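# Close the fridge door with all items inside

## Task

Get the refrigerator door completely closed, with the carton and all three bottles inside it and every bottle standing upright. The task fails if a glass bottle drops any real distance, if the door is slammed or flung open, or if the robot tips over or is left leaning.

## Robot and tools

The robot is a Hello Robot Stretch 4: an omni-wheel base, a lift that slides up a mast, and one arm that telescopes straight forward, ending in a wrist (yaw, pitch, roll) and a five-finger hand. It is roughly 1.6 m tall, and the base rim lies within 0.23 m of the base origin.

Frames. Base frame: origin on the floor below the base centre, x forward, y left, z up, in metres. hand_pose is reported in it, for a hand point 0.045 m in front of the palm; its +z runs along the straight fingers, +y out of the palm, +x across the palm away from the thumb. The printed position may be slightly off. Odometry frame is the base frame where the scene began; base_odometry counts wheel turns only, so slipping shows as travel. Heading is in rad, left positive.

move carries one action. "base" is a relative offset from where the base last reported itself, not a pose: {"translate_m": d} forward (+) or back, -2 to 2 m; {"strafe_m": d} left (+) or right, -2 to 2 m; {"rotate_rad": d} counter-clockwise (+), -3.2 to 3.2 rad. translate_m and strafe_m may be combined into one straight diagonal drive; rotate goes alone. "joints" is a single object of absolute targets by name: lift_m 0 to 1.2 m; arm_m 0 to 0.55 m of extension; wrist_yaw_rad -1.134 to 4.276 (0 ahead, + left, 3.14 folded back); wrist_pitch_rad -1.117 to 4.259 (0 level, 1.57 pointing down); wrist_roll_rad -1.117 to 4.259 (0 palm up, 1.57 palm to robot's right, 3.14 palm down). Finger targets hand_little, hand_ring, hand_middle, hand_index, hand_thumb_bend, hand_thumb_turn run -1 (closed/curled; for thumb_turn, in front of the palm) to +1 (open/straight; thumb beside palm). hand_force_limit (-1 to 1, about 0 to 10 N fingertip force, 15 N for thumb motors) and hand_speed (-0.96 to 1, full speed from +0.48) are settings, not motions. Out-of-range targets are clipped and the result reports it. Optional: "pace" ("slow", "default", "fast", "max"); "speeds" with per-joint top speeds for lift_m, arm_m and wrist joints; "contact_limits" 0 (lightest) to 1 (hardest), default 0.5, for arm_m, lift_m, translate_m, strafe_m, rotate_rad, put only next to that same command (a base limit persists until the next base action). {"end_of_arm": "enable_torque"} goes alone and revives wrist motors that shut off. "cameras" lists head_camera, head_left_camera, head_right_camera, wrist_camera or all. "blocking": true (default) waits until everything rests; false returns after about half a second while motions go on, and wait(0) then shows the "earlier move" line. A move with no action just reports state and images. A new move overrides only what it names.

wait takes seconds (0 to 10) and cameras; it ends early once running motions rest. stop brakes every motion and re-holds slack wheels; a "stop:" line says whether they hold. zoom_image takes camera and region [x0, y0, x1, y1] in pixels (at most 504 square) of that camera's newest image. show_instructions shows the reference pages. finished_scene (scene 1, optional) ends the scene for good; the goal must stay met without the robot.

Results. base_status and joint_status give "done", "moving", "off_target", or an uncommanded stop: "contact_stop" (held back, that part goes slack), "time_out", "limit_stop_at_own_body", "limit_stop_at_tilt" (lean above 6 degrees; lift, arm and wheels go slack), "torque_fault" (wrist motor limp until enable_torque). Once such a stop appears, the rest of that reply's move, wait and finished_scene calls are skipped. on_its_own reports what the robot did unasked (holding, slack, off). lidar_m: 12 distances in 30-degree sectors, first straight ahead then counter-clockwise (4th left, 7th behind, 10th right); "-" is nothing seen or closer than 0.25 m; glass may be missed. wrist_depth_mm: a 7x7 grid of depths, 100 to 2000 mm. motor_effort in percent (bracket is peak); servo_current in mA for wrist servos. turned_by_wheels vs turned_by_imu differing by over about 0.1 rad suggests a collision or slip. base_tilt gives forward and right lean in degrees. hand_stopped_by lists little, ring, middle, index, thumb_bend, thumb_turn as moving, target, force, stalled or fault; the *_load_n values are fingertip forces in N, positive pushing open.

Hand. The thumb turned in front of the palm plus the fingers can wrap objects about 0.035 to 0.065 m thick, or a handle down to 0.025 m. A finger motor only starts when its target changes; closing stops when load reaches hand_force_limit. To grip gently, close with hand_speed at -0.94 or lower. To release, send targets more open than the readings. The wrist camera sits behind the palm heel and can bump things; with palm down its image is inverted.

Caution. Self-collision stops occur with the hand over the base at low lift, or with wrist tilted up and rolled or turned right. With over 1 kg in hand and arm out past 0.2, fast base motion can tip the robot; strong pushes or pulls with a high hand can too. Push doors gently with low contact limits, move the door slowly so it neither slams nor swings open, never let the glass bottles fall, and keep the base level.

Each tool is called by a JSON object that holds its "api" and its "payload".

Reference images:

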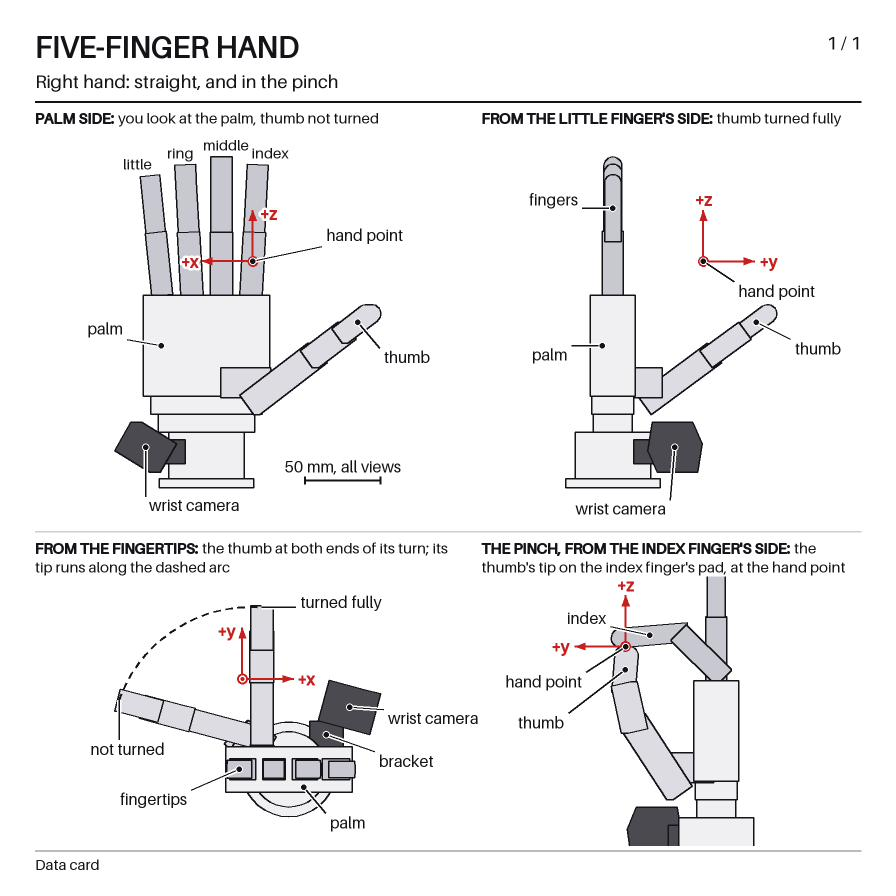

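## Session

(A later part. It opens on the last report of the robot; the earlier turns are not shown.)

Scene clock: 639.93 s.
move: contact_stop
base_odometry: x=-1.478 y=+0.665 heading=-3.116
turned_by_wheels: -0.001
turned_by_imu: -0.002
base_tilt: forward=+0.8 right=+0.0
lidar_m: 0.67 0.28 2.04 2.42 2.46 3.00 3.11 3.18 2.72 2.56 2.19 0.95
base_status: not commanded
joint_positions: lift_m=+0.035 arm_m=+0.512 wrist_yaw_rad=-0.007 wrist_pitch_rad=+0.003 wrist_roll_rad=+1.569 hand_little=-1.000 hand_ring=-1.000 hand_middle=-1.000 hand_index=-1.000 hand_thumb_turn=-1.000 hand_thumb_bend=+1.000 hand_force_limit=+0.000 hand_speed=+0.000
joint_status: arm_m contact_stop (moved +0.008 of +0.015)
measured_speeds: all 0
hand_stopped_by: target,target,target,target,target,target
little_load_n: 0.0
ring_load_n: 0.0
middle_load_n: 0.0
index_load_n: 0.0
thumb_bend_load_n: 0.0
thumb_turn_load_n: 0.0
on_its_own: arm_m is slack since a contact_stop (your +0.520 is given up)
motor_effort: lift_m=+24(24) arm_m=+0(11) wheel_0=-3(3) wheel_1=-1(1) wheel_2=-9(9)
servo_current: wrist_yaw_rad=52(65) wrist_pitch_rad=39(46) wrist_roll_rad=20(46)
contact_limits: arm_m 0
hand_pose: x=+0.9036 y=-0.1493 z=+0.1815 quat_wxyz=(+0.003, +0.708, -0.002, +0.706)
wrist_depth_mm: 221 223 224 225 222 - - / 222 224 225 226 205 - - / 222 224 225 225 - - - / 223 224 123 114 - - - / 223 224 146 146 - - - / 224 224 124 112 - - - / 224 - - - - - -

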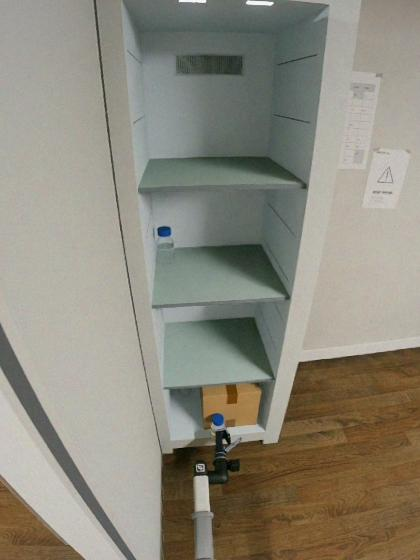

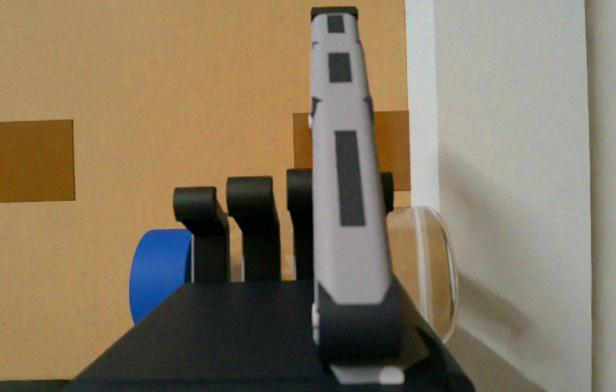

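{"api": "move", "payload": {"joints": {"arm_m": 0.45}, "pace": "slow"}}

{"api": "move", "payload": {"base": {"strafe_m": -0.08}}}

{"api": "move", "payload": {"joints": {"arm_m": 0.54}, "pace": "slow", "contact_limits": {"arm_m": 0.0}, "cameras": ["head_camera"]}}

{"api": "zoom_image", "payload": {"camera": "head_camera", "region": [130, 360, 250, 500]}}

Scene clock: 654.93 s.
move: done
base_odometry: x=-1.478 y=+0.665 heading=-3.115
turned_by_wheels: +0.001
turned_by_imu: +0.000
base_tilt: forward=+0.8 right=+0.0
lidar_m: 0.67 0.28 2.02 2.42 2.48 2.97 3.10 3.17 2.71 2.56 2.18 0.97
base_status: not commanded
joint_positions: lift_m=+0.035 arm_m=+0.450 wrist_yaw_rad=-0.001 wrist_pitch_rad=+0.003 wrist_roll_rad=+1.569 hand_little=-1.000 hand_ring=-1.000 hand_middle=-1.000 hand_index=-1.000 hand_thumb_turn=-1.000 hand_thumb_bend=+1.000 hand_force_limit=+0.000 hand_speed=+0.000
joint_status: all done
measured_speeds: all 0
hand_stopped_by: target,target,target,target,target,target
little_load_n: 0.0
ring_load_n: 0.0
middle_load_n: 0.0
index_load_n: 0.0
thumb_bend_load_n: 0.0
thumb_turn_load_n: 0.5
motor_effort: lift_m=+24(24) arm_m=-6(11) wheel_0=-1(3) wheel_1=-1(1) wheel_2=-2(9)
servo_current: wrist_yaw_rad=46(59) wrist_pitch_rad=39(46) wrist_roll_rad=33(59)
hand_pose: x=+0.8422 y=-0.1480 z=+0.1815 quat_wxyz=(+0.001, +0.708, +0.000, +0.706)
wrist_depth_mm: 272 274 277 277 245 - - / 274 277 278 281 - - - / 277 278 281 282 - - - / 279 279 123 114 - - - / 281 282 146 146 - - - / 282 283 124 112 - - - / 442 - - - - - 281
pictures: none

Scene clock: 656.27 s.
move: done
base_odometry: x=-1.480 y=+0.745 heading=-3.115
turned_by_wheels: +0.000
turned_by_imu: +0.000
base_tilt: forward=+0.8 right=+0.0
lidar_m: 0.86 0.33 0.34 2.51 2.47 3.09 3.10 3.17 2.61 2.45 2.19 0.97
base_status: done
joint_positions: lift_m=+0.035 arm_m=+0.450 wrist_yaw_rad=-0.001 wrist_pitch_rad=+0.003 wrist_roll_rad=+1.569 hand_little=-1.000 hand_ring=-1.000 hand_middle=-1.000 hand_index=-1.000 hand_thumb_turn=-1.000 hand_thumb_bend=+1.000 hand_force_limit=+0.000 hand_speed=+0.000
joint_status: not commanded
measured_speeds: all 0
hand_stopped_by: target,target,target,target,target,target
little_load_n: 0.0
ring_load_n: 0.0
middle_load_n: 0.0
index_load_n: 0.0
thumb_bend_load_n: 0.0
thumb_turn_load_n: 0.0
motor_effort: lift_m=+23(24) arm_m=-5(6) wheel_0=-1(9) wheel_1=+1(8) wheel_2=-1(3)
servo_current: wrist_yaw_rad=39(59) wrist_pitch_rad=46(52) wrist_roll_rad=20(52)
hand_pose: x=+0.8422 y=-0.1479 z=+0.1815 quat_wxyz=(+0.001, +0.708, +0.000, +0.706)
wrist_depth_mm: - - - - 240 - 271 / 277 279 282 283 - - 273 / 279 282 283 285 - - 276 / 282 283 122 114 - - 278 / 283 285 147 147 - - 279 / 285 286 124 112 - - 282 / 286 - - - - - 282
pictures: none

Scene clock: 658.43 s.
move: done
base_odometry: x=-1.480 y=+0.745 heading=-3.115
turned_by_wheels: +0.000
turned_by_imu: -0.001
base_tilt: forward=+0.8 right=+0.0
lidar_m: 0.88 0.34 0.34 2.51 2.50 3.10 3.09 3.18 2.60 2.46 2.20 0.95
base_status: not commanded
joint_positions: lift_m=+0.035 arm_m=+0.540 wrist_yaw_rad=-0.001 wrist_pitch_rad=+0.003 wrist_roll_rad=+1.569 hand_little=-1.000 hand_ring=-1.000 hand_middle=-1.000 hand_index=-1.000 hand_thumb_turn=-1.000 hand_thumb_bend=+1.000 hand_force_limit=+0.000 hand_speed=+0.000
joint_status: all done
measured_speeds: all 0
hand_stopped_by: target,target,target,target,target,target
little_load_n: 0.0
ring_load_n: 0.0
middle_load_n: 0.0
index_load_n: 0.0
thumb_bend_load_n: 0.0
thumb_turn_load_n: 0.0
motor_effort: lift_m=+24(24) arm_m=+5(11) wheel_0=-1(1) wheel_1=+1(2) wheel_2=-1(1)
servo_current: wrist_yaw_rad=46(59) wrist_pitch_rad=39(52) wrist_roll_rad=39(59)
contact_limits: arm_m 0
hand_pose: x=+0.9319 y=-0.1479 z=+0.1815 quat_wxyz=(+0.001, +0.708, +0.000, +0.706)
wrist_depth_mm: 189 190 193 193 196 153 - / 190 191 193 194 197 155 - / 192 193 194 196 - 158 - / 193 195 121 114 - 160 - / 194 195 147 147 - 160 - / 195 197 124 112 - - - / 198 - - - - - -

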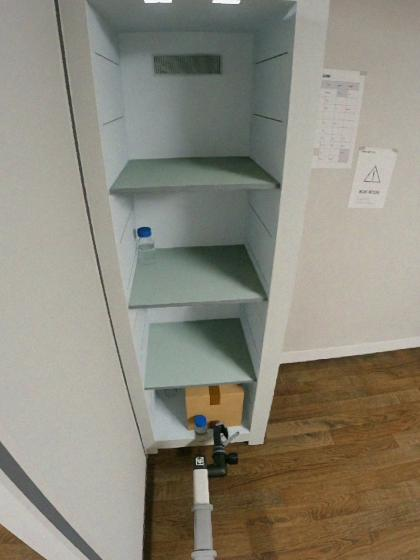

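Scaled by 3.600 from the camera's image (finer frame: 1200x1600).

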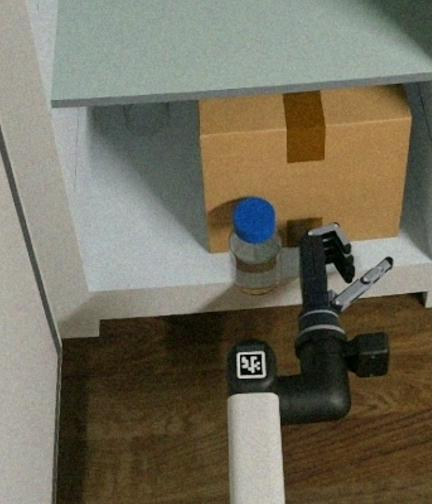

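{"api": "move", "payload": {"base": {"strafe_m": 0.05}, "pace": "slow", "contact_limits": {"strafe_m": 0.2}, "cameras": ["head_camera"]}}

{"api": "zoom_image", "payload": {"camera": "head_camera", "region": [130, 360, 250, 500]}}

Scene clock: 667.10 s.
move: done
base_odometry: x=-1.479 y=+0.695 heading=-3.116
turned_by_wheels: -0.001
turned_by_imu: -0.003
base_tilt: forward=+0.8 right=+0.0
lidar_m: 0.78 0.30 0.35 2.47 2.46 3.01 3.12 3.15 2.64 2.53 2.19 0.95
base_status: done
joint_positions: lift_m=+0.035 arm_m=+0.540 wrist_yaw_rad=-0.002 wrist_pitch_rad=+0.003 wrist_roll_rad=+1.569 hand_little=-1.000 hand_ring=-1.000 hand_middle=-1.000 hand_index=-1.000 hand_thumb_turn=-1.000 hand_thumb_bend=+1.000 hand_force_limit=+0.000 hand_speed=+0.000
joint_status: not commanded
measured_speeds: all 0
hand_stopped_by: target,target,target,target,target,target
little_load_n: 0.0
ring_load_n: 0.0
middle_load_n: 0.0
index_load_n: 0.0
thumb_bend_load_n: 0.0
thumb_turn_load_n: 0.0
motor_effort: lift_m=+24(24) arm_m=+5(6) wheel_0=-4(7) wheel_1=+0(6) wheel_2=-4(5)
servo_current: wrist_yaw_rad=39(52) wrist_pitch_rad=39(46) wrist_roll_rad=26(46)
contact_limits: arm_m 0; strafe_m 0.2
hand_pose: x=+0.9318 y=-0.1481 z=+0.1815 quat_wxyz=(+0.001, +0.708, +0.000, +0.706)
wrist_depth_mm: 191 191 193 194 195 153 - / 191 193 194 195 197 155 - / 192 193 195 196 - 158 - / 193 194 121 114 - 159 - / 194 195 147 147 - 160 - / 195 196 124 112 - - - / 196 - - - - - -

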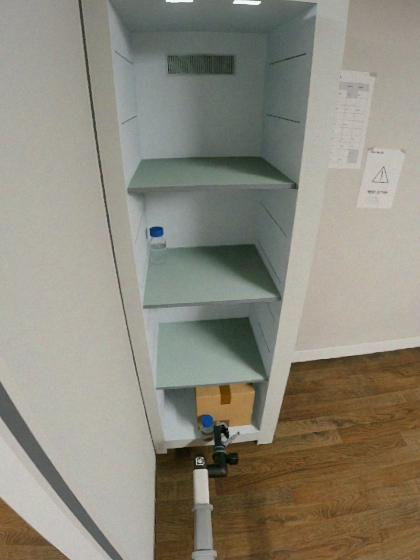

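Scaled by 3.600 from the camera's image (finer frame: 1200x1600).

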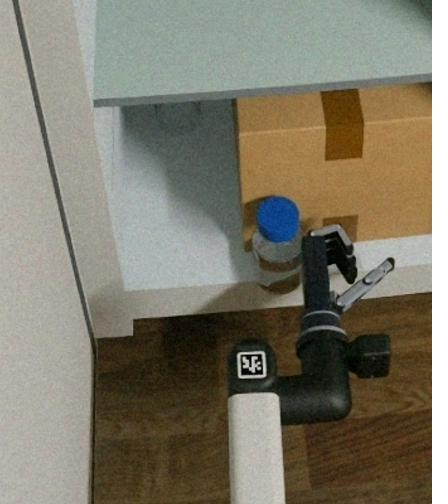

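{"api": "move", "payload": {"base": {"strafe_m": 0.045}, "pace": "slow", "contact_limits": {"strafe_m": 0.2}, "cameras": ["head_camera"]}}

{"api": "zoom_image", "payload": {"camera": "head_camera", "region": [140, 360, 260, 500]}}

Scene clock: 672.80 s.
move: done
base_odometry: x=-1.477 y=+0.651 heading=-3.116
turned_by_wheels: -0.001
turned_by_imu: -0.002
base_tilt: forward=+0.8 right=+0.0
lidar_m: 0.57 0.28 2.02 2.41 2.36 3.02 3.11 3.18 2.71 2.57 2.19 0.94
base_status: done
joint_positions: lift_m=+0.035 arm_m=+0.540 wrist_yaw_rad=-0.002 wrist_pitch_rad=+0.003 wrist_roll_rad=+1.569 hand_little=-1.000 hand_ring=-1.000 hand_middle=-1.000 hand_index=-1.000 hand_thumb_turn=-1.000 hand_thumb_bend=+1.000 hand_force_limit=+0.000 hand_speed=+0.000
joint_status: not commanded
measured_speeds: all 0
hand_stopped_by: target,target,target,target,target,target
little_load_n: 0.0
ring_load_n: 0.0
middle_load_n: 0.0
index_load_n: 0.0
thumb_bend_load_n: -0.5
thumb_turn_load_n: 0.0
motor_effort: lift_m=+24(24) arm_m=+5(6) wheel_0=-3(10) wheel_1=+0(5) wheel_2=-4(6)
servo_current: wrist_yaw_rad=33(59) wrist_pitch_rad=33(52) wrist_roll_rad=46(46)
contact_limits: arm_m 0; strafe_m 0.2
hand_pose: x=+0.9318 y=-0.1481 z=+0.1815 quat_wxyz=(+0.001, +0.708, +0.000, +0.706)
wrist_depth_mm: 189 189 191 192 194 153 - / 189 191 192 193 - 155 - / 190 192 193 194 - 158 - / 191 193 121 114 - 159 - / 192 194 147 147 - 160 - / 194 195 124 112 - - - / 195 - - - - - -

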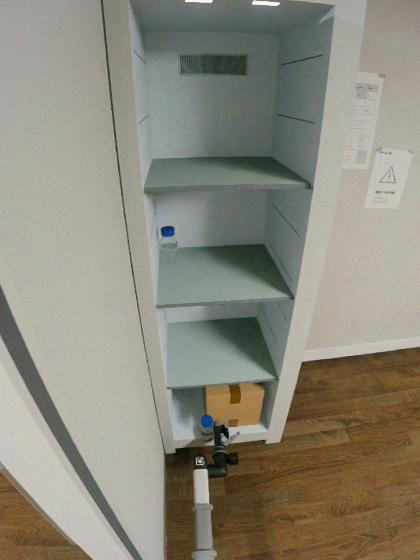

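Scaled by 3.600 from the camera's image (finer frame: 1200x1600).

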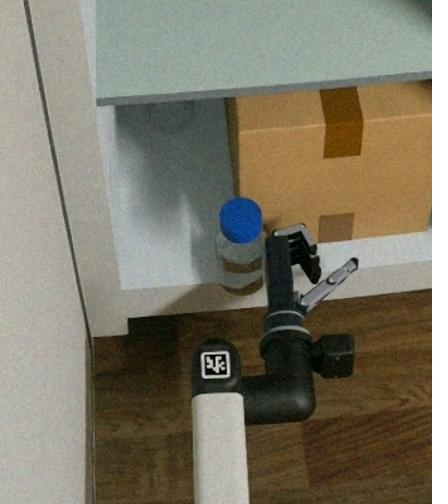

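{"api": "move", "payload": {"base": {"strafe_m": 0.045}, "pace": "slow", "contact_limits": {"strafe_m": 0.2}, "cameras": ["head_camera", "head_left_camera"]}}

{"api": "zoom_image", "payload": {"camera": "head_camera", "region": [140, 360, 260, 500]}}

Scene clock: 680.00 s.
move: done
base_odometry: x=-1.476 y=+0.606 heading=-3.117
turned_by_wheels: -0.001
turned_by_imu: -0.002
base_tilt: forward=+0.9 right=+0.0
lidar_m: 0.40 0.26 2.04 2.36 2.37 2.84 3.13 3.17 2.78 2.58 2.19 0.94
base_status: done
joint_positions: lift_m=+0.035 arm_m=+0.540 wrist_yaw_rad=-0.002 wrist_pitch_rad=+0.003 wrist_roll_rad=+1.569 hand_little=-1.000 hand_ring=-1.000 hand_middle=-1.000 hand_index=-1.000 hand_thumb_turn=-1.000 hand_thumb_bend=+1.000 hand_force_limit=+0.000 hand_speed=+0.000
joint_status: not commanded
measured_speeds: all 0
hand_stopped_by: target,target,target,target,target,target
little_load_n: 0.0
ring_load_n: 0.0
middle_load_n: 0.0
index_load_n: 0.0
thumb_bend_load_n: 0.0
thumb_turn_load_n: 0.0
motor_effort: lift_m=+23(24) arm_m=+5(6) wheel_0=-3(10) wheel_1=+0(5) wheel_2=-3(5)
servo_current: wrist_yaw_rad=39(59) wrist_pitch_rad=46(52) wrist_roll_rad=33(59)
contact_limits: arm_m 0; strafe_m 0.2
hand_pose: x=+0.9318 y=-0.1481 z=+0.1815 quat_wxyz=(+0.001, +0.708, +0.000, +0.706)
wrist_depth_mm: 187 187 189 190 191 153 - / 187 189 190 192 193 154 - / 189 189 191 192 - 157 - / 189 191 123 114 - 159 - / 190 192 146 146 - 160 - / 427 - 124 112 - - - / 430 - - - - - -

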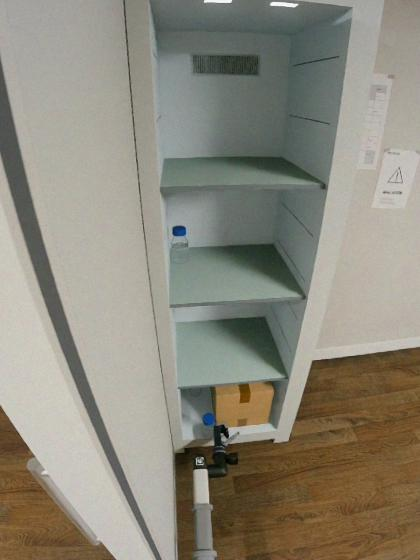

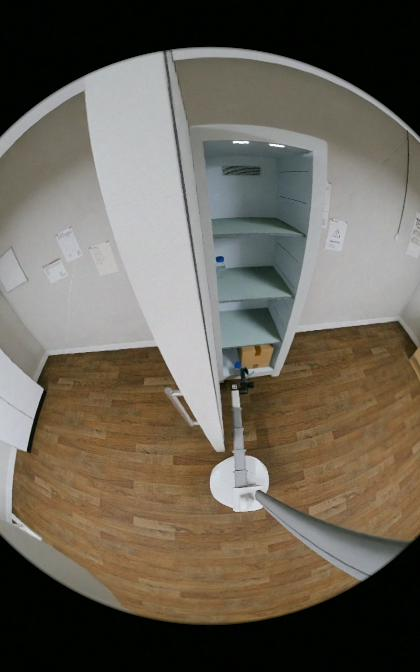

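Scaled by 3.600 from the camera's image (finer frame: 1200x1600).

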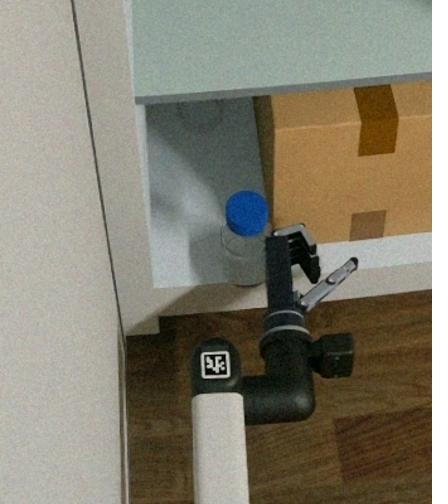

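{"api": "move", "payload": {"joints": {"arm_m": 0.43}, "pace": "slow"}}

{"api": "move", "payload": {"joints": {"wrist_yaw_rad": 0.25}}}

{"api": "move", "payload": {"joints": {"arm_m": 0.48}, "pace": "slow", "contact_limits": {"arm_m": 0.0}, "cameras": ["head_camera","wrist_camera"]}}

{"api": "zoom_image", "payload": {"camera": "head_camera", "region": [140, 360, 260, 500]}}

Scene clock: 696.43 s.
move: done
base_odometry: x=-1.476 y=+0.606 heading=-3.117
turned_by_wheels: +0.000
turned_by_imu: -0.002
base_tilt: forward=+0.8 right=+0.0
lidar_m: 0.39 0.25 2.02 2.37 2.38 2.79 3.09 3.18 2.75 2.60 2.20 0.95
base_status: not commanded
joint_positions: lift_m=+0.035 arm_m=+0.430 wrist_yaw_rad=-0.002 wrist_pitch_rad=+0.003 wrist_roll_rad=+1.569 hand_little=-1.000 hand_ring=-1.000 hand_middle=-1.000 hand_index=-1.000 hand_thumb_turn=-1.000 hand_thumb_bend=+1.000 hand_force_limit=+0.000 hand_speed=+0.000
joint_status: all done
measured_speeds: all 0
hand_stopped_by: target,target,target,target,target,target
little_load_n: 0.0
ring_load_n: 0.5
middle_load_n: 0.0
index_load_n: 0.0
thumb_bend_load_n: 0.0
thumb_turn_load_n: 0.0
motor_effort: lift_m=+23(24) arm_m=-6(14) wheel_0=-3(3) wheel_1=-1(1) wheel_2=-3(3)
servo_current: wrist_yaw_rad=20(65) wrist_pitch_rad=39(52) wrist_roll_rad=13(59)
contact_limits: strafe_m 0.2
hand_pose: x=+0.8222 y=-0.1480 z=+0.1815 quat_wxyz=(+0.001, +0.708, +0.000, +0.706)
wrist_depth_mm: 291 291 296 297 - - 272 / 291 294 297 298 - - 276 / 296 297 298 300 - - 276 / 297 298 123 114 - - 279 / 427 298 146 146 - - 281 / 449 - 124 112 - - 282 / 421 - - - - - 282
pictures: none

Scene clock: 697.20 s.
move: done
base_odometry: x=-1.476 y=+0.606 heading=-3.116
turned_by_wheels: +0.000
turned_by_imu: +0.000
base_tilt: forward=+0.8 right=+0.0
lidar_m: 0.41 0.25 2.00 2.37 2.39 2.83 3.12 3.17 2.74 2.60 2.18 0.92
base_status: not commanded
joint_positions: lift_m=+0.035 arm_m=+0.430 wrist_yaw_rad=+0.248 wrist_pitch_rad=+0.003 wrist_roll_rad=+1.569 hand_little=-1.000 hand_ring=-1.000 hand_middle=-1.000 hand_index=-1.000 hand_thumb_turn=-1.000 hand_thumb_bend=+1.000 hand_force_limit=+0.000 hand_speed=+0.000
joint_status: all done
measured_speeds: all 0
hand_stopped_by: target,target,target,target,target,target
little_load_n: 0.0
ring_load_n: 0.0
middle_load_n: 0.0
index_load_n: 0.0
thumb_bend_load_n: 0.0
thumb_turn_load_n: 0.5
motor_effort: lift_m=+23(24) arm_m=-6(6) wheel_0=-1(3) wheel_1=+0(1) wheel_2=-1(3)
servo_current: wrist_yaw_rad=39(72) wrist_pitch_rad=39(46) wrist_roll_rad=39(72)
contact_limits: strafe_m 0.2
hand_pose: x=+0.8519 y=-0.0887 z=+0.1815 quat_wxyz=(-0.087, +0.703, +0.088, +0.701)
wrist_depth_mm: 241 242 245 244 220 - 239 / 250 253 255 256 - - 252 / 436 - 262 - - - 259 / 452 - 121 113 - - - / 430 - 147 147 - - 279 / 340 338 124 112 - - 283 / 270 - - - - - 277
pictures: none

Scene clock: 698.90 s.
move: done
base_odometry: x=-1.476 y=+0.606 heading=-3.116
turned_by_wheels: +0.000
turned_by_imu: -0.001
base_tilt: forward=+0.8 right=+0.1
lidar_m: 0.39 0.26 2.04 2.35 2.37 2.82 3.12 3.18 2.76 2.61 2.17 0.95
base_status: not commanded
joint_positions: lift_m=+0.035 arm_m=+0.480 wrist_yaw_rad=+0.248 wrist_pitch_rad=+0.003 wrist_roll_rad=+1.569 hand_little=-1.000 hand_ring=-1.000 hand_middle=-1.000 hand_index=-1.000 hand_thumb_turn=-1.000 hand_thumb_bend=+1.000 hand_force_limit=+0.000 hand_speed=+0.000
joint_status: all done
measured_speeds: all 0
hand_stopped_by: target,target,target,target,target,target
little_load_n: 0.0
ring_load_n: 0.0
middle_load_n: 0.0
index_load_n: 0.0
thumb_bend_load_n: 0.0
thumb_turn_load_n: 0.0
motor_effort: lift_m=+24(24) arm_m=+6(9) wheel_0=-1(1) wheel_1=+0(1) wheel_2=-1(1)
servo_current: wrist_yaw_rad=33(59) wrist_pitch_rad=33(52) wrist_roll_rad=33(65)
contact_limits: arm_m 0; strafe_m 0.2
hand_pose: x=+0.9016 y=-0.0887 z=+0.1815 quat_wxyz=(-0.087, +0.703, +0.088, +0.701)
wrist_depth_mm: 197 197 200 200 200 165 - / 204 206 209 209 202 - - / 413 - 215 - - - - / 459 - 121 113 - - - / 433 - 146 146 - - - / 342 357 124 112 - - - / 273 - - - - - 251

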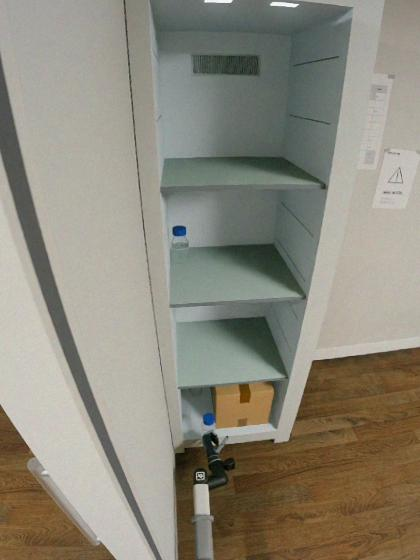

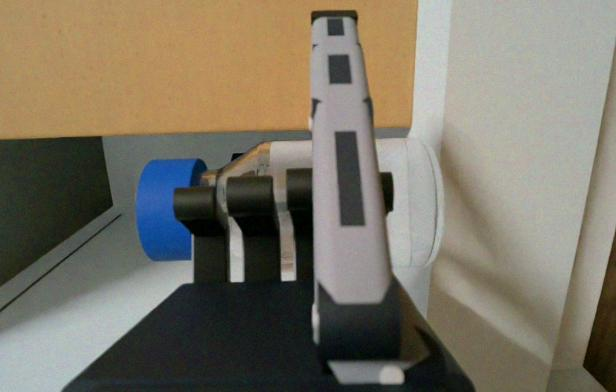

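Scaled by 3.600 from the camera's image (finer frame: 1200x1600).

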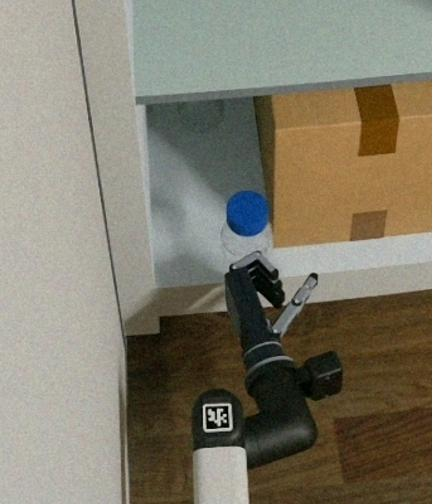

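{"api": "move", "payload": {"joints": {"wrist_yaw_rad": 0.17}, "cameras": ["wrist_camera"]}}

Scene clock: 708.17 s.
move: done
base_odometry: x=-1.476 y=+0.606 heading=-3.117
turned_by_wheels: +0.000
turned_by_imu: -0.001
base_tilt: forward=+0.8 right=+0.0
lidar_m: 0.39 0.25 2.04 2.37 2.38 2.81 3.12 3.14 2.75 2.60 2.16 0.94
base_status: not commanded
joint_positions: lift_m=+0.035 arm_m=+0.480 wrist_yaw_rad=+0.172 wrist_pitch_rad=+0.003 wrist_roll_rad=+1.569 hand_little=-1.000 hand_ring=-1.000 hand_middle=-1.000 hand_index=-1.000 hand_thumb_turn=-1.000 hand_thumb_bend=+1.000 hand_force_limit=+0.000 hand_speed=+0.000
joint_status: all done
measured_speeds: all 0
hand_stopped_by: target,target,target,target,target,target
little_load_n: 0.0
ring_load_n: 0.0
middle_load_n: 0.0
index_load_n: 0.0
thumb_bend_load_n: 0.0
thumb_turn_load_n: 0.0
motor_effort: lift_m=+23(24) arm_m=+5(6) wheel_0=-2(2) wheel_1=+0(1) wheel_2=-2(2)
servo_current: wrist_yaw_rad=39(46) wrist_pitch_rad=46(52) wrist_roll_rad=33(46)
contact_limits: arm_m 0; strafe_m 0.2
hand_pose: x=+0.8941 y=-0.1077 z=+0.1815 quat_wxyz=(-0.060, +0.706, +0.061, +0.703)
wrist_depth_mm: 208 209 211 211 211 - - / 215 216 219 220 201 - - / 220 224 224 227 - - - / 433 - 120 113 - - - / 452 - 146 147 - - - / 382 359 124 112 - - - / 327 - - - - - -

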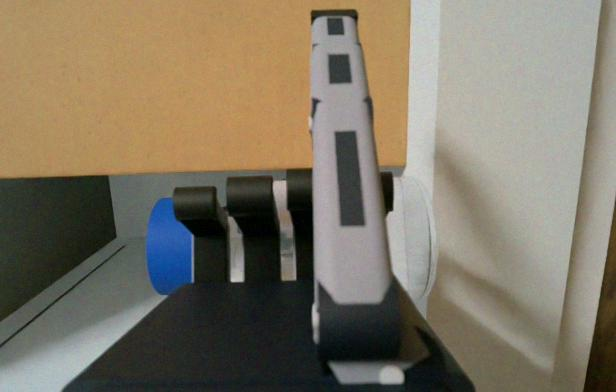

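{"api": "move", "payload": {"joints": {"arm_m": 0.52}, "speeds": {"arm_m": 0.04}, "contact_limits": {"arm_m": 0.0}, "cameras": ["wrist_camera", "head_camera"]}}

{"api": "zoom_image", "payload": {"camera": "head_camera", "region": [140, 360, 260, 500]}}

Scene clock: 713.63 s.
move: done
base_odometry: x=-1.476 y=+0.606 heading=-3.117
turned_by_wheels: +0.000
turned_by_imu: -0.002
base_tilt: forward=+0.8 right=+0.0
lidar_m: 0.40 0.25 2.02 2.36 2.37 2.84 3.10 3.18 2.74 2.58 2.19 0.95
base_status: not commanded
joint_positions: lift_m=+0.035 arm_m=+0.520 wrist_yaw_rad=+0.170 wrist_pitch_rad=+0.003 wrist_roll_rad=+1.569 hand_little=-1.000 hand_ring=-1.000 hand_middle=-1.000 hand_index=-1.000 hand_thumb_turn=-1.000 hand_thumb_bend=+1.000 hand_force_limit=+0.000 hand_speed=+0.000
joint_status: all done
measured_speeds: all 0
hand_stopped_by: target,target,target,target,target,target
little_load_n: 0.0
ring_load_n: 0.0
middle_load_n: 0.0
index_load_n: 0.0
thumb_bend_load_n: 0.0
thumb_turn_load_n: 0.0
motor_effort: lift_m=+24(24) arm_m=+6(12) wheel_0=-2(3) wheel_1=-1(1) wheel_2=-2(2)
servo_current: wrist_yaw_rad=46(65) wrist_pitch_rad=39(46) wrist_roll_rad=26(46)
contact_limits: arm_m 0; strafe_m 0.2
hand_pose: x=+0.9339 y=-0.1080 z=+0.1815 quat_wxyz=(-0.059, +0.706, +0.061, +0.704)
wrist_depth_mm: 174 173 176 175 179 152 - / 177 179 181 182 183 154 - / 183 185 186 187 - 157 - / 188 189 123 114 - 159 - / 452 508 146 146 - 160 - / 404 - 124 112 - - - / 336 - - - - - -
pictures: head_camera, wrist_camera

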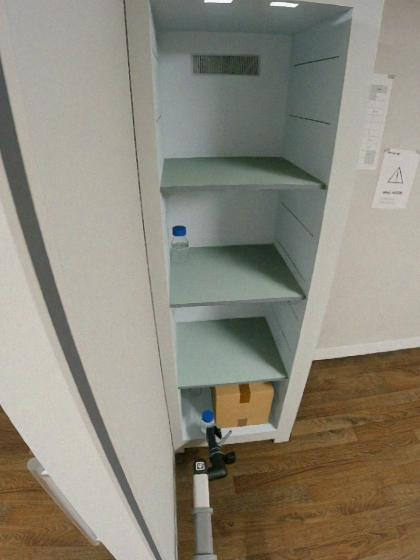

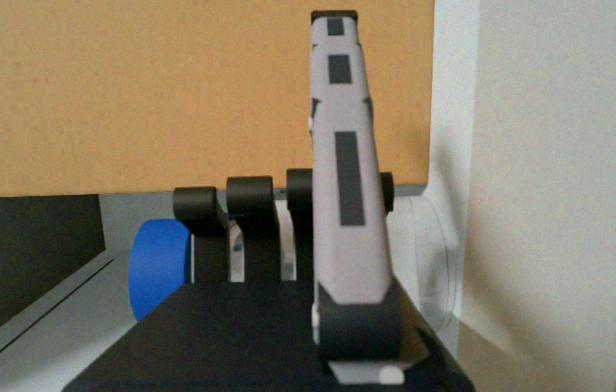

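Scaled by 3.600 from the camera's image (finer frame: 1200x1600).

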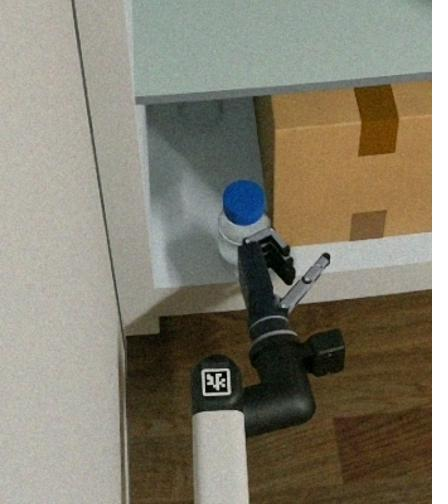

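{"api": "move", "payload": {"joints": {"arm_m": 0.55}, "speeds": {"arm_m": 0.04}, "contact_limits": {"arm_m": 0.0}, "cameras": ["wrist_camera", "head_camera"]}}

{"api": "zoom_image", "payload": {"camera": "head_camera", "region": [140, 360, 260, 500]}}

Scene clock: 721.23 s.
move: done
base_odometry: x=-1.476 y=+0.606 heading=-3.117
turned_by_wheels: +0.000
turned_by_imu: -0.001
base_tilt: forward=+0.9 right=+0.0
lidar_m: 0.40 0.25 2.02 2.38 2.37 2.80 3.10 3.18 2.80 2.62 2.16 0.97
base_status: not commanded
joint_positions: lift_m=+0.035 arm_m=+0.550 wrist_yaw_rad=+0.170 wrist_pitch_rad=+0.003 wrist_roll_rad=+1.569 hand_little=-1.000 hand_ring=-1.000 hand_middle=-1.000 hand_index=-1.000 hand_thumb_turn=-1.000 hand_thumb_bend=+1.000 hand_force_limit=+0.000 hand_speed=+0.000
joint_status: all done
measured_speeds: all 0
hand_stopped_by: target,target,target,target,target,target
little_load_n: 0.0
ring_load_n: 0.0
middle_load_n: 0.0
index_load_n: 0.0
thumb_bend_load_n: 0.0
thumb_turn_load_n: 0.0
motor_effort: lift_m=+24(24) arm_m=+6(11) wheel_0=-2(3) wheel_1=+0(1) wheel_2=-2(2)
servo_current: wrist_yaw_rad=33(59) wrist_pitch_rad=39(52) wrist_roll_rad=39(52)
contact_limits: arm_m 0; strafe_m 0.2
hand_pose: x=+0.9639 y=-0.1080 z=+0.1815 quat_wxyz=(-0.059, +0.706, +0.061, +0.704)
wrist_depth_mm: 145 146 148 148 150 142 - / 149 150 152 153 154 143 - / 154 156 156 158 160 145 - / 159 160 123 114 - 146 - / 449 - 146 147 - 138 - / 418 165 124 112 - 130 - / 336 - - - - - -
pictures: head_camera, wrist_camera

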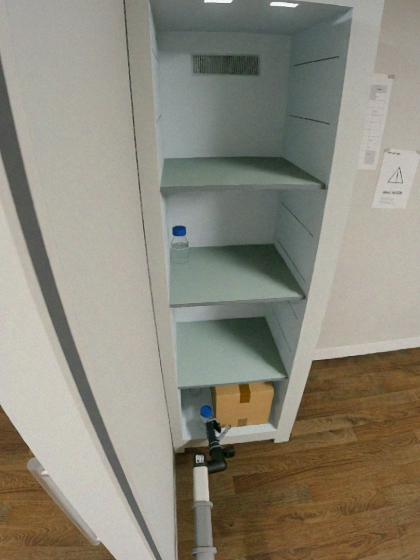

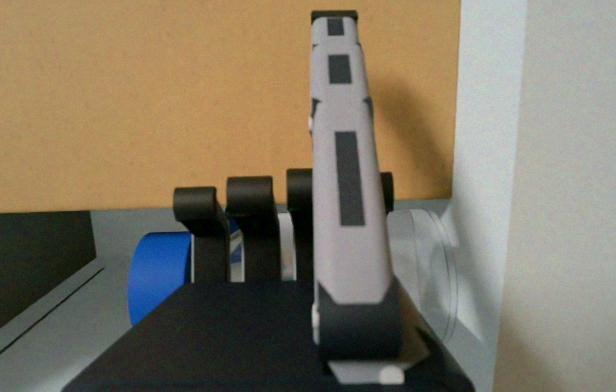

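Scaled by 3.600 from the camera's image (finer frame: 1200x1600).

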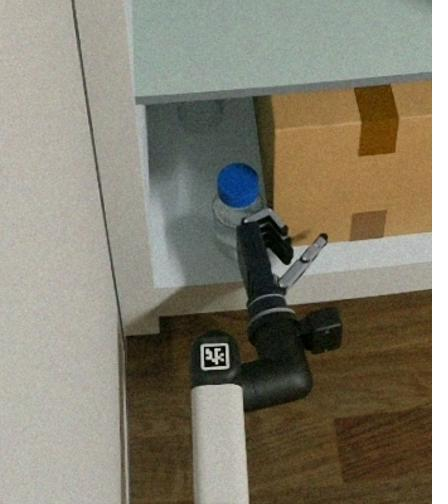

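{"api": "move", "payload": {"joints": {"arm_m": 0.35}, "pace": "slow", "cameras": ["wrist_camera", "head_camera"]}}

{"api": "zoom_image", "payload": {"camera": "head_camera", "region": [140, 340, 280, 480]}}

Scene clock: 727.57 s.
move: done
base_odometry: x=-1.476 y=+0.606 heading=-3.117
turned_by_wheels: +0.000
turned_by_imu: -0.002
base_tilt: forward=+0.8 right=+0.1
lidar_m: 0.42 0.25 2.02 2.38 2.38 2.83 3.11 3.17 2.74 2.60 2.19 0.96
base_status: not commanded
joint_positions: lift_m=+0.035 arm_m=+0.350 wrist_yaw_rad=+0.170 wrist_pitch_rad=+0.003 wrist_roll_rad=+1.569 hand_little=-1.000 hand_ring=-1.000 hand_middle=-1.000 hand_index=-1.000 hand_thumb_turn=-1.000 hand_thumb_bend=+1.000 hand_force_limit=+0.000 hand_speed=+0.000
joint_status: all done
measured_speeds: all 0
hand_stopped_by: target,target,target,target,target,target
little_load_n: 0.0
ring_load_n: 0.0
middle_load_n: 0.0
index_load_n: 0.0
thumb_bend_load_n: 0.0
thumb_turn_load_n: 0.0
motor_effort: lift_m=+23(24) arm_m=-6(12) wheel_0=-2(2) wheel_1=+0(1) wheel_2=-2(2)
servo_current: wrist_yaw_rad=39(65) wrist_pitch_rad=39(52) wrist_roll_rad=39(65)
contact_limits: strafe_m 0.2
hand_pose: x=+0.7642 y=-0.1080 z=+0.1815 quat_wxyz=(-0.059, +0.706, +0.061, +0.704)
wrist_depth_mm: 433 329 334 330 - - 285 / 436 340 343 343 - - 287 / 455 349 349 355 - 342 291 / 455 - 121 113 - 347 294 / 449 - 146 147 - 349 296 / 399 353 124 112 - 351 298 / - - - - - - 283
pictures: head_camera, wrist_camera

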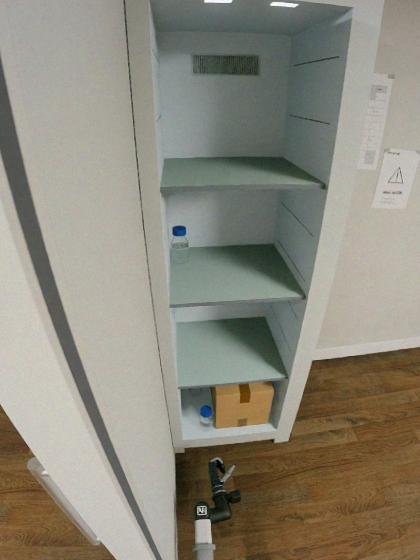

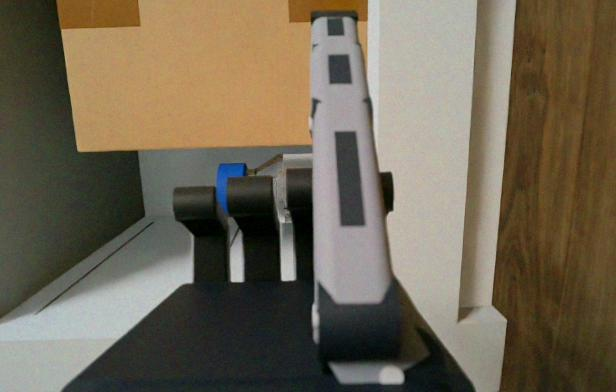

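Scaled by 3.600 from the camera's image (finer frame: 1200x1600).

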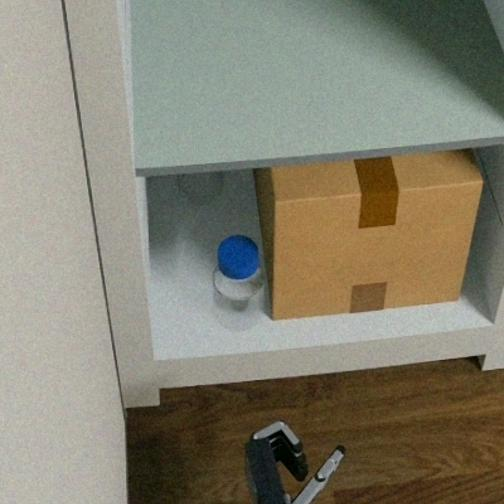

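{"api": "move", "payload": {"joints": {"arm_m": 0.15, "lift_m": 0.4, "wrist_yaw_rad": 0.0, "hand_thumb_turn": 1.0}}}

{"api": "move", "payload": {"base": {"translate_m": -0.27}, "joints": {"arm_m": 0.0}}}

{"api": "move", "payload": {"base": {"strafe_m": 0.42}, "cameras": ["all"]}}

Scene clock: 754.50 s.
move: done
base_odometry: x=-1.476 y=+0.606 heading=-3.116
turned_by_wheels: +0.000
turned_by_imu: -0.002
base_tilt: forward=+0.8 right=+0.0
lidar_m: 0.41 0.25 2.03 2.36 2.36 2.84 3.12 3.20 2.75 2.62 2.22 0.94
base_status: not commanded
joint_positions: lift_m=+0.400 arm_m=+0.150 wrist_yaw_rad=+0.001 wrist_pitch_rad=+0.003 wrist_roll_rad=+1.569 hand_little=-1.000 hand_ring=-1.000 hand_middle=-1.000 hand_index=-1.000 hand_thumb_turn=+1.000 hand_thumb_bend=+1.000 hand_force_limit=+0.000 hand_speed=+0.000
joint_status: all done
measured_speeds: all 0
hand_stopped_by: target,target,target,target,target,target
little_load_n: 0.0
ring_load_n: 0.0
middle_load_n: 0.0
index_load_n: 0.0
thumb_bend_load_n: 0.0
thumb_turn_load_n: 0.0
motor_effort: lift_m=+24(30) arm_m=-6(12) wheel_0=-2(2) wheel_1=+0(1) wheel_2=-2(2)
servo_current: wrist_yaw_rad=46(117) wrist_pitch_rad=39(52) wrist_roll_rad=20(52)
contact_limits: strafe_m 0.2
hand_pose: x=+0.5426 y=-0.1473 z=+0.5465 quat_wxyz=(+0.000, +0.708, +0.001, +0.706)
wrist_depth_mm: 539 - - 554 580 580 585 / - 931 - 634 585 585 585 / 569 - - 676 585 591 585 / 564 - 120 113 116 591 - / 559 - 146 147 146 - - / 564 - 124 121 - - - / - - - - - - -
pictures: none

Scene clock: 756.87 s.
move: done
base_odometry: x=-1.206 y=+0.612 heading=-3.116
turned_by_wheels: +0.000
turned_by_imu: +0.002
base_tilt: forward=+0.8 right=+0.0
lidar_m: 0.51 0.51 2.39 2.37 2.25 2.83 2.81 2.93 2.80 2.62 2.55 1.21
base_status: done
joint_positions: lift_m=+0.400 arm_m=+0.001 wrist_yaw_rad=+0.001 wrist_pitch_rad=+0.003 wrist_roll_rad=+1.569 hand_little=-1.000 hand_ring=-1.000 hand_middle=-1.000 hand_index=-1.000 hand_thumb_turn=+1.000 hand_thumb_bend=+1.000 hand_force_limit=+0.000 hand_speed=+0.000
joint_status: all done
measured_speeds: translate_m=+0.001 strafe_m=+0.000 rotate_rad=+0.003 lift_m=+0.000 arm_m=+0.000 wrist_yaw_rad=+0.000 wrist_pitch_rad=+0.000 wrist_roll_rad=+0.000
hand_stopped_by: target,target,target,target,target,target
little_load_n: 0.0
ring_load_n: 0.0
middle_load_n: 0.0
index_load_n: 0.0
thumb_bend_load_n: 0.0
thumb_turn_load_n: 0.0
motor_effort: lift_m=+23(24) arm_m=-5(10) wheel_0=+1(9) wheel_1=-1(5) wheel_2=-1(9)
servo_current: wrist_yaw_rad=26(72) wrist_pitch_rad=46(59) wrist_roll_rad=33(52)
hand_pose: x=+0.3935 y=-0.1474 z=+0.5465 quat_wxyz=(+0.000, +0.708, +0.001, +0.706)
wrist_depth_mm: - - - - - 1025 798 / - - - 1060 - 991 798 / - - - - 991 976 788 / - - 121 113 115 960 - / - - 147 147 146 - - / 699 683 124 121 - - - / 473 - - - - - -
pictures: none

Scene clock: 759.60 s.
move: done
base_odometry: x=-1.196 y=+0.192 heading=-3.116
turned_by_wheels: +0.000
turned_by_imu: +0.000
base_tilt: forward=+0.8 right=+0.1
lidar_m: 0.94 1.77 2.04 1.95 1.88 2.26 2.80 2.95 3.53 3.04 2.55 0.57
base_status: done
joint_positions: lift_m=+0.400 arm_m=+0.001 wrist_yaw_rad=+0.001 wrist_pitch_rad=+0.003 wrist_roll_rad=+1.569 hand_little=-1.000 hand_ring=-1.000 hand_middle=-1.000 hand_index=-1.000 hand_thumb_turn=+1.000 hand_thumb_bend=+1.000 hand_force_limit=+0.000 hand_speed=+0.000
joint_status: not commanded
measured_speeds: all 0
hand_stopped_by: target,target,target,target,target,target
little_load_n: 0.0
ring_load_n: 0.0
middle_load_n: -0.5
index_load_n: 0.0
thumb_bend_load_n: 0.0
thumb_turn_load_n: 0.0
motor_effort: lift_m=+23(24) arm_m=-5(5) wheel_0=+1(10) wheel_1=-1(9) wheel_2=+1(3)
servo_current: wrist_yaw_rad=33(52) wrist_pitch_rad=46(52) wrist_roll_rad=39(59)
hand_pose: x=+0.3935 y=-0.1474 z=+0.5465 quat_wxyz=(+0.000, +0.708, +0.001, +0.706)
wrist_depth_mm: - - - - - - - / - - - - - - - / - - - - - 1138 798 / - - 121 113 115 1138 - / - - 146 147 146 1336 - / - - 124 121 - - - / - - - - - - -
pictures: head_camera, head_left_camera, head_right_camera, wrist_camera

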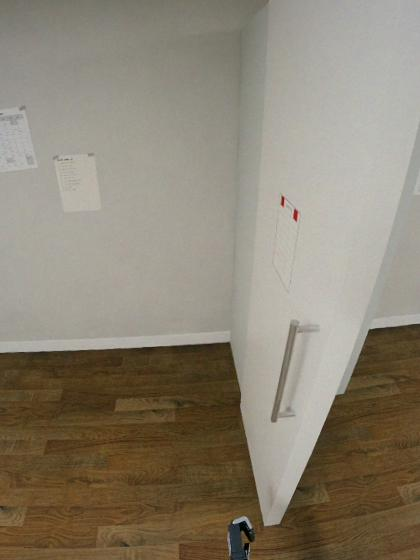

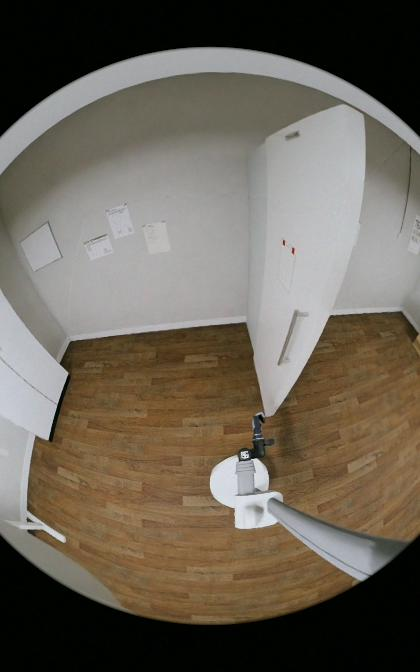

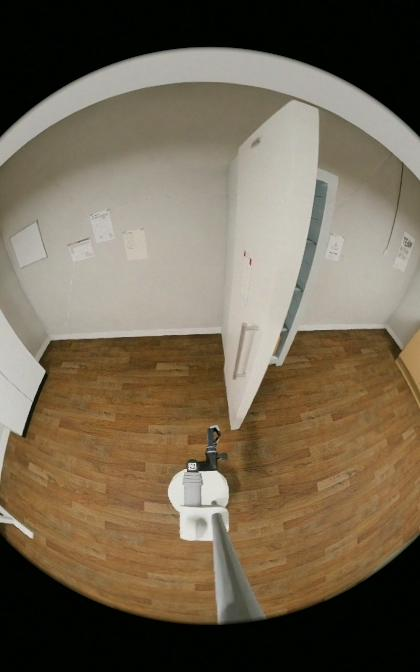

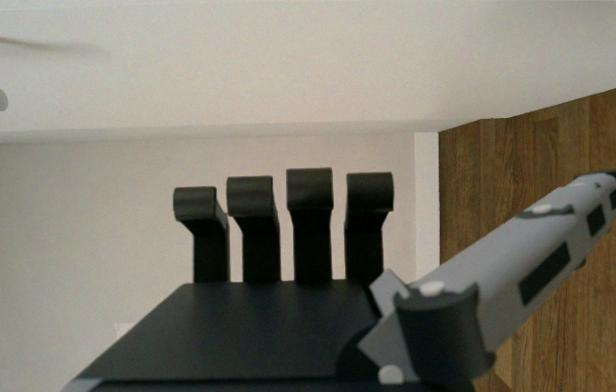

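{"api": "move", "payload": {"joints": {"arm_m": 0.2}, "cameras": ["head_camera","wrist_camera"]}}

{"api": "zoom_image", "payload": {"camera": "head_camera", "region": [200, 380, 340, 560]}}

Scene clock: 764.00 s.
move: done
base_odometry: x=-1.196 y=+0.192 heading=-3.116
turned_by_wheels: +0.000
turned_by_imu: -0.001
base_tilt: forward=+0.8 right=+0.0
lidar_m: 0.95 1.80 2.06 1.97 1.87 2.25 2.82 2.92 3.47 3.03 2.55 0.55
base_status: not commanded
joint_positions: lift_m=+0.400 arm_m=+0.200 wrist_yaw_rad=+0.001 wrist_pitch_rad=+0.003 wrist_roll_rad=+1.569 hand_little=-1.000 hand_ring=-1.000 hand_middle=-1.000 hand_index=-1.000 hand_thumb_turn=+1.000 hand_thumb_bend=+1.000 hand_force_limit=+0.000 hand_speed=+0.000
joint_status: all done
measured_speeds: all 0
hand_stopped_by: target,target,target,target,target,target
little_load_n: 0.0
ring_load_n: 0.0
middle_load_n: 0.0
index_load_n: 0.0
thumb_bend_load_n: 0.0
thumb_turn_load_n: 0.0
motor_effort: lift_m=+23(23) arm_m=+6(10) wheel_0=+1(1) wheel_1=-1(2) wheel_2=+1(1)
servo_current: wrist_yaw_rad=39(59) wrist_pitch_rad=39(52) wrist_roll_rad=46(65)
hand_pose: x=+0.5922 y=-0.1474 z=+0.5465 quat_wxyz=(+0.000, +0.708, +0.001, +0.706)
wrist_depth_mm: - - - - - - - / - - - - - - - / - - - - 1308 1060 798 / - - 120 113 115 1078 - / - - 147 147 146 - - / - - 124 121 - - - / - - - - - - -

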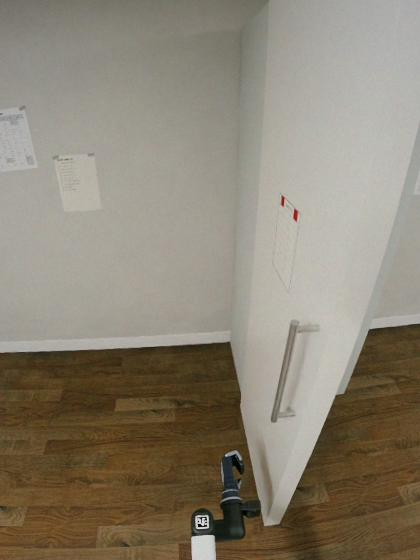

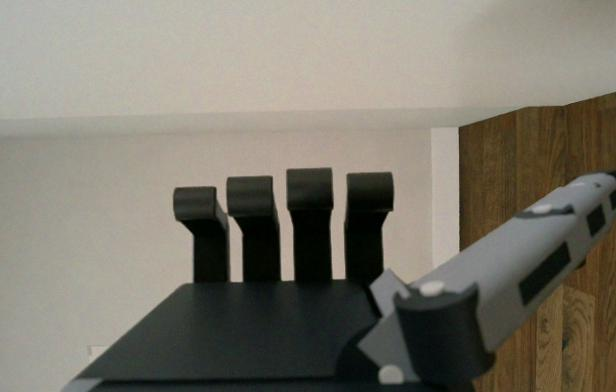

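Scaled by 2.800 from the camera's image (finer frame: 1200x1600).

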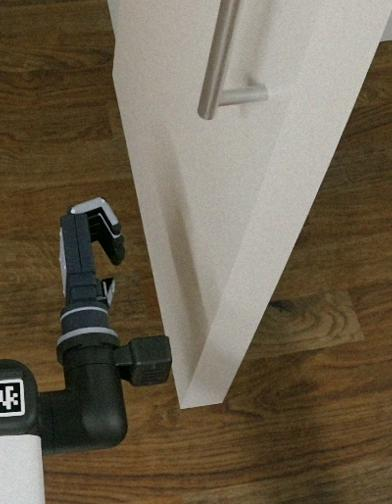

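{"api": "move", "payload": {"joints": {"arm_m": 0.25, "wrist_yaw_rad": -0.35}}}

{"api": "move", "payload": {"base": {"strafe_m": -0.08}, "pace": "slow", "contact_limits": {"strafe_m": 0.2}, "cameras": ["head_camera","head_right_camera"]}}

{"api": "zoom_image", "payload": {"camera": "head_camera", "region": [200, 380, 340, 560]}}

Scene clock: 773.43 s.
move: done
base_odometry: x=-1.196 y=+0.192 heading=-3.116
turned_by_wheels: +0.000
turned_by_imu: -0.002
base_tilt: forward=+0.8 right=+0.1
lidar_m: 0.97 1.76 2.05 1.96 1.82 2.27 2.84 2.94 3.49 3.04 2.53 0.56
base_status: not commanded
joint_positions: lift_m=+0.400 arm_m=+0.250 wrist_yaw_rad=-0.348 wrist_pitch_rad=+0.003 wrist_roll_rad=+1.569 hand_little=-1.000 hand_ring=-1.000 hand_middle=-1.000 hand_index=-1.000 hand_thumb_turn=+1.000 hand_thumb_bend=+1.000 hand_force_limit=+0.000 hand_speed=+0.000
joint_status: all done
measured_speeds: all 0
hand_stopped_by: target,target,target,target,target,target
little_load_n: 0.0
ring_load_n: 0.0
middle_load_n: 0.0
index_load_n: 0.0
thumb_bend_load_n: 0.0
thumb_turn_load_n: 0.0
motor_effort: lift_m=+23(23) arm_m=+5(11) wheel_0=+0(1) wheel_1=-1(2) wheel_2=+1(1)
servo_current: wrist_yaw_rad=46(72) wrist_pitch_rad=39(46) wrist_roll_rad=46(46)
hand_pose: x=+0.5784 y=-0.2143 z=+0.5465 quat_wxyz=(+0.123, +0.698, -0.122, +0.695)
wrist_depth_mm: - - - - - - - / - - - - - - - / - - - - - - - / - - 120 113 115 - - / - - 146 147 146 - - / - - 124 121 - - - / - - - - - - -
pictures: none

Scene clock: 775.37 s.
move: done
base_odometry: x=-1.198 y=+0.272 heading=-3.116
turned_by_wheels: +0.000
turned_by_imu: +0.000
base_tilt: forward=+0.8 right=+0.0
lidar_m: 0.77 1.78 2.13 2.05 1.96 2.40 2.84 2.92 3.43 2.95 2.53 0.53
base_status: done
joint_positions: lift_m=+0.400 arm_m=+0.250 wrist_yaw_rad=-0.349 wrist_pitch_rad=+0.003 wrist_roll_rad=+1.569 hand_little=-1.000 hand_ring=-1.000 hand_middle=-1.000 hand_index=-1.000 hand_thumb_turn=+1.000 hand_thumb_bend=+1.000 hand_force_limit=+0.000 hand_speed=+0.000
joint_status: not commanded
measured_speeds: all 0
hand_stopped_by: target,target,target,target,target,target
little_load_n: 0.0
ring_load_n: 0.0
middle_load_n: 0.0
index_load_n: 0.0
thumb_bend_load_n: 0.0
thumb_turn_load_n: 0.0
motor_effort: lift_m=+23(23) arm_m=+6(6) wheel_0=+0(6) wheel_1=-1(5) wheel_2=+1(3)
servo_current: wrist_yaw_rad=39(52) wrist_pitch_rad=46(52) wrist_roll_rad=46(59)
contact_limits: strafe_m 0.2
hand_pose: x=+0.5784 y=-0.2144 z=+0.5465 quat_wxyz=(+0.123, +0.698, -0.122, +0.695)
wrist_depth_mm: 106 107 109 108 107 109 - / 113 114 117 118 114 116 - / - - - - - - - / - - 120 113 115 - - / - - 146 147 146 - - / - - 124 121 - - - / - - - - - - -

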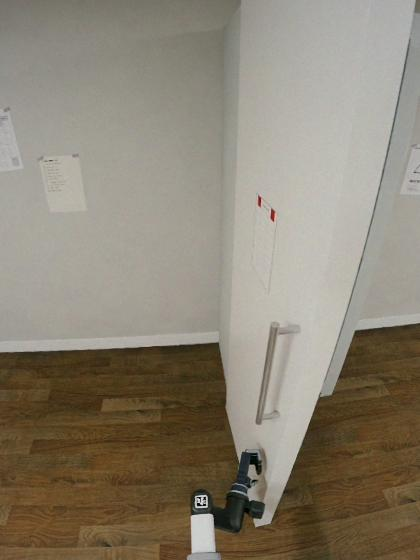

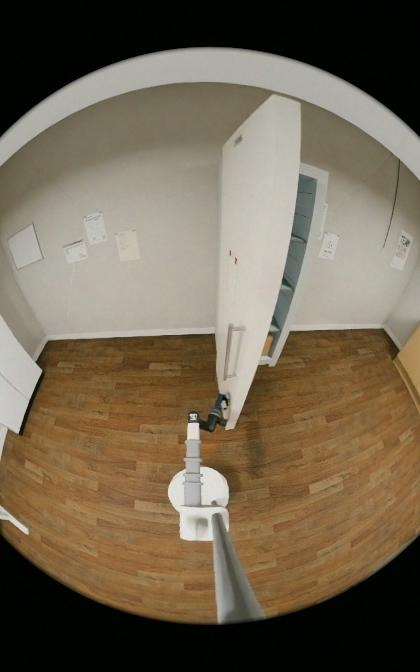

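Scaled by 2.800 from the camera's image (finer frame: 1200x1600).

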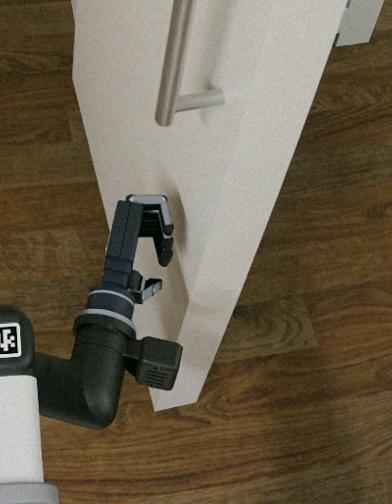

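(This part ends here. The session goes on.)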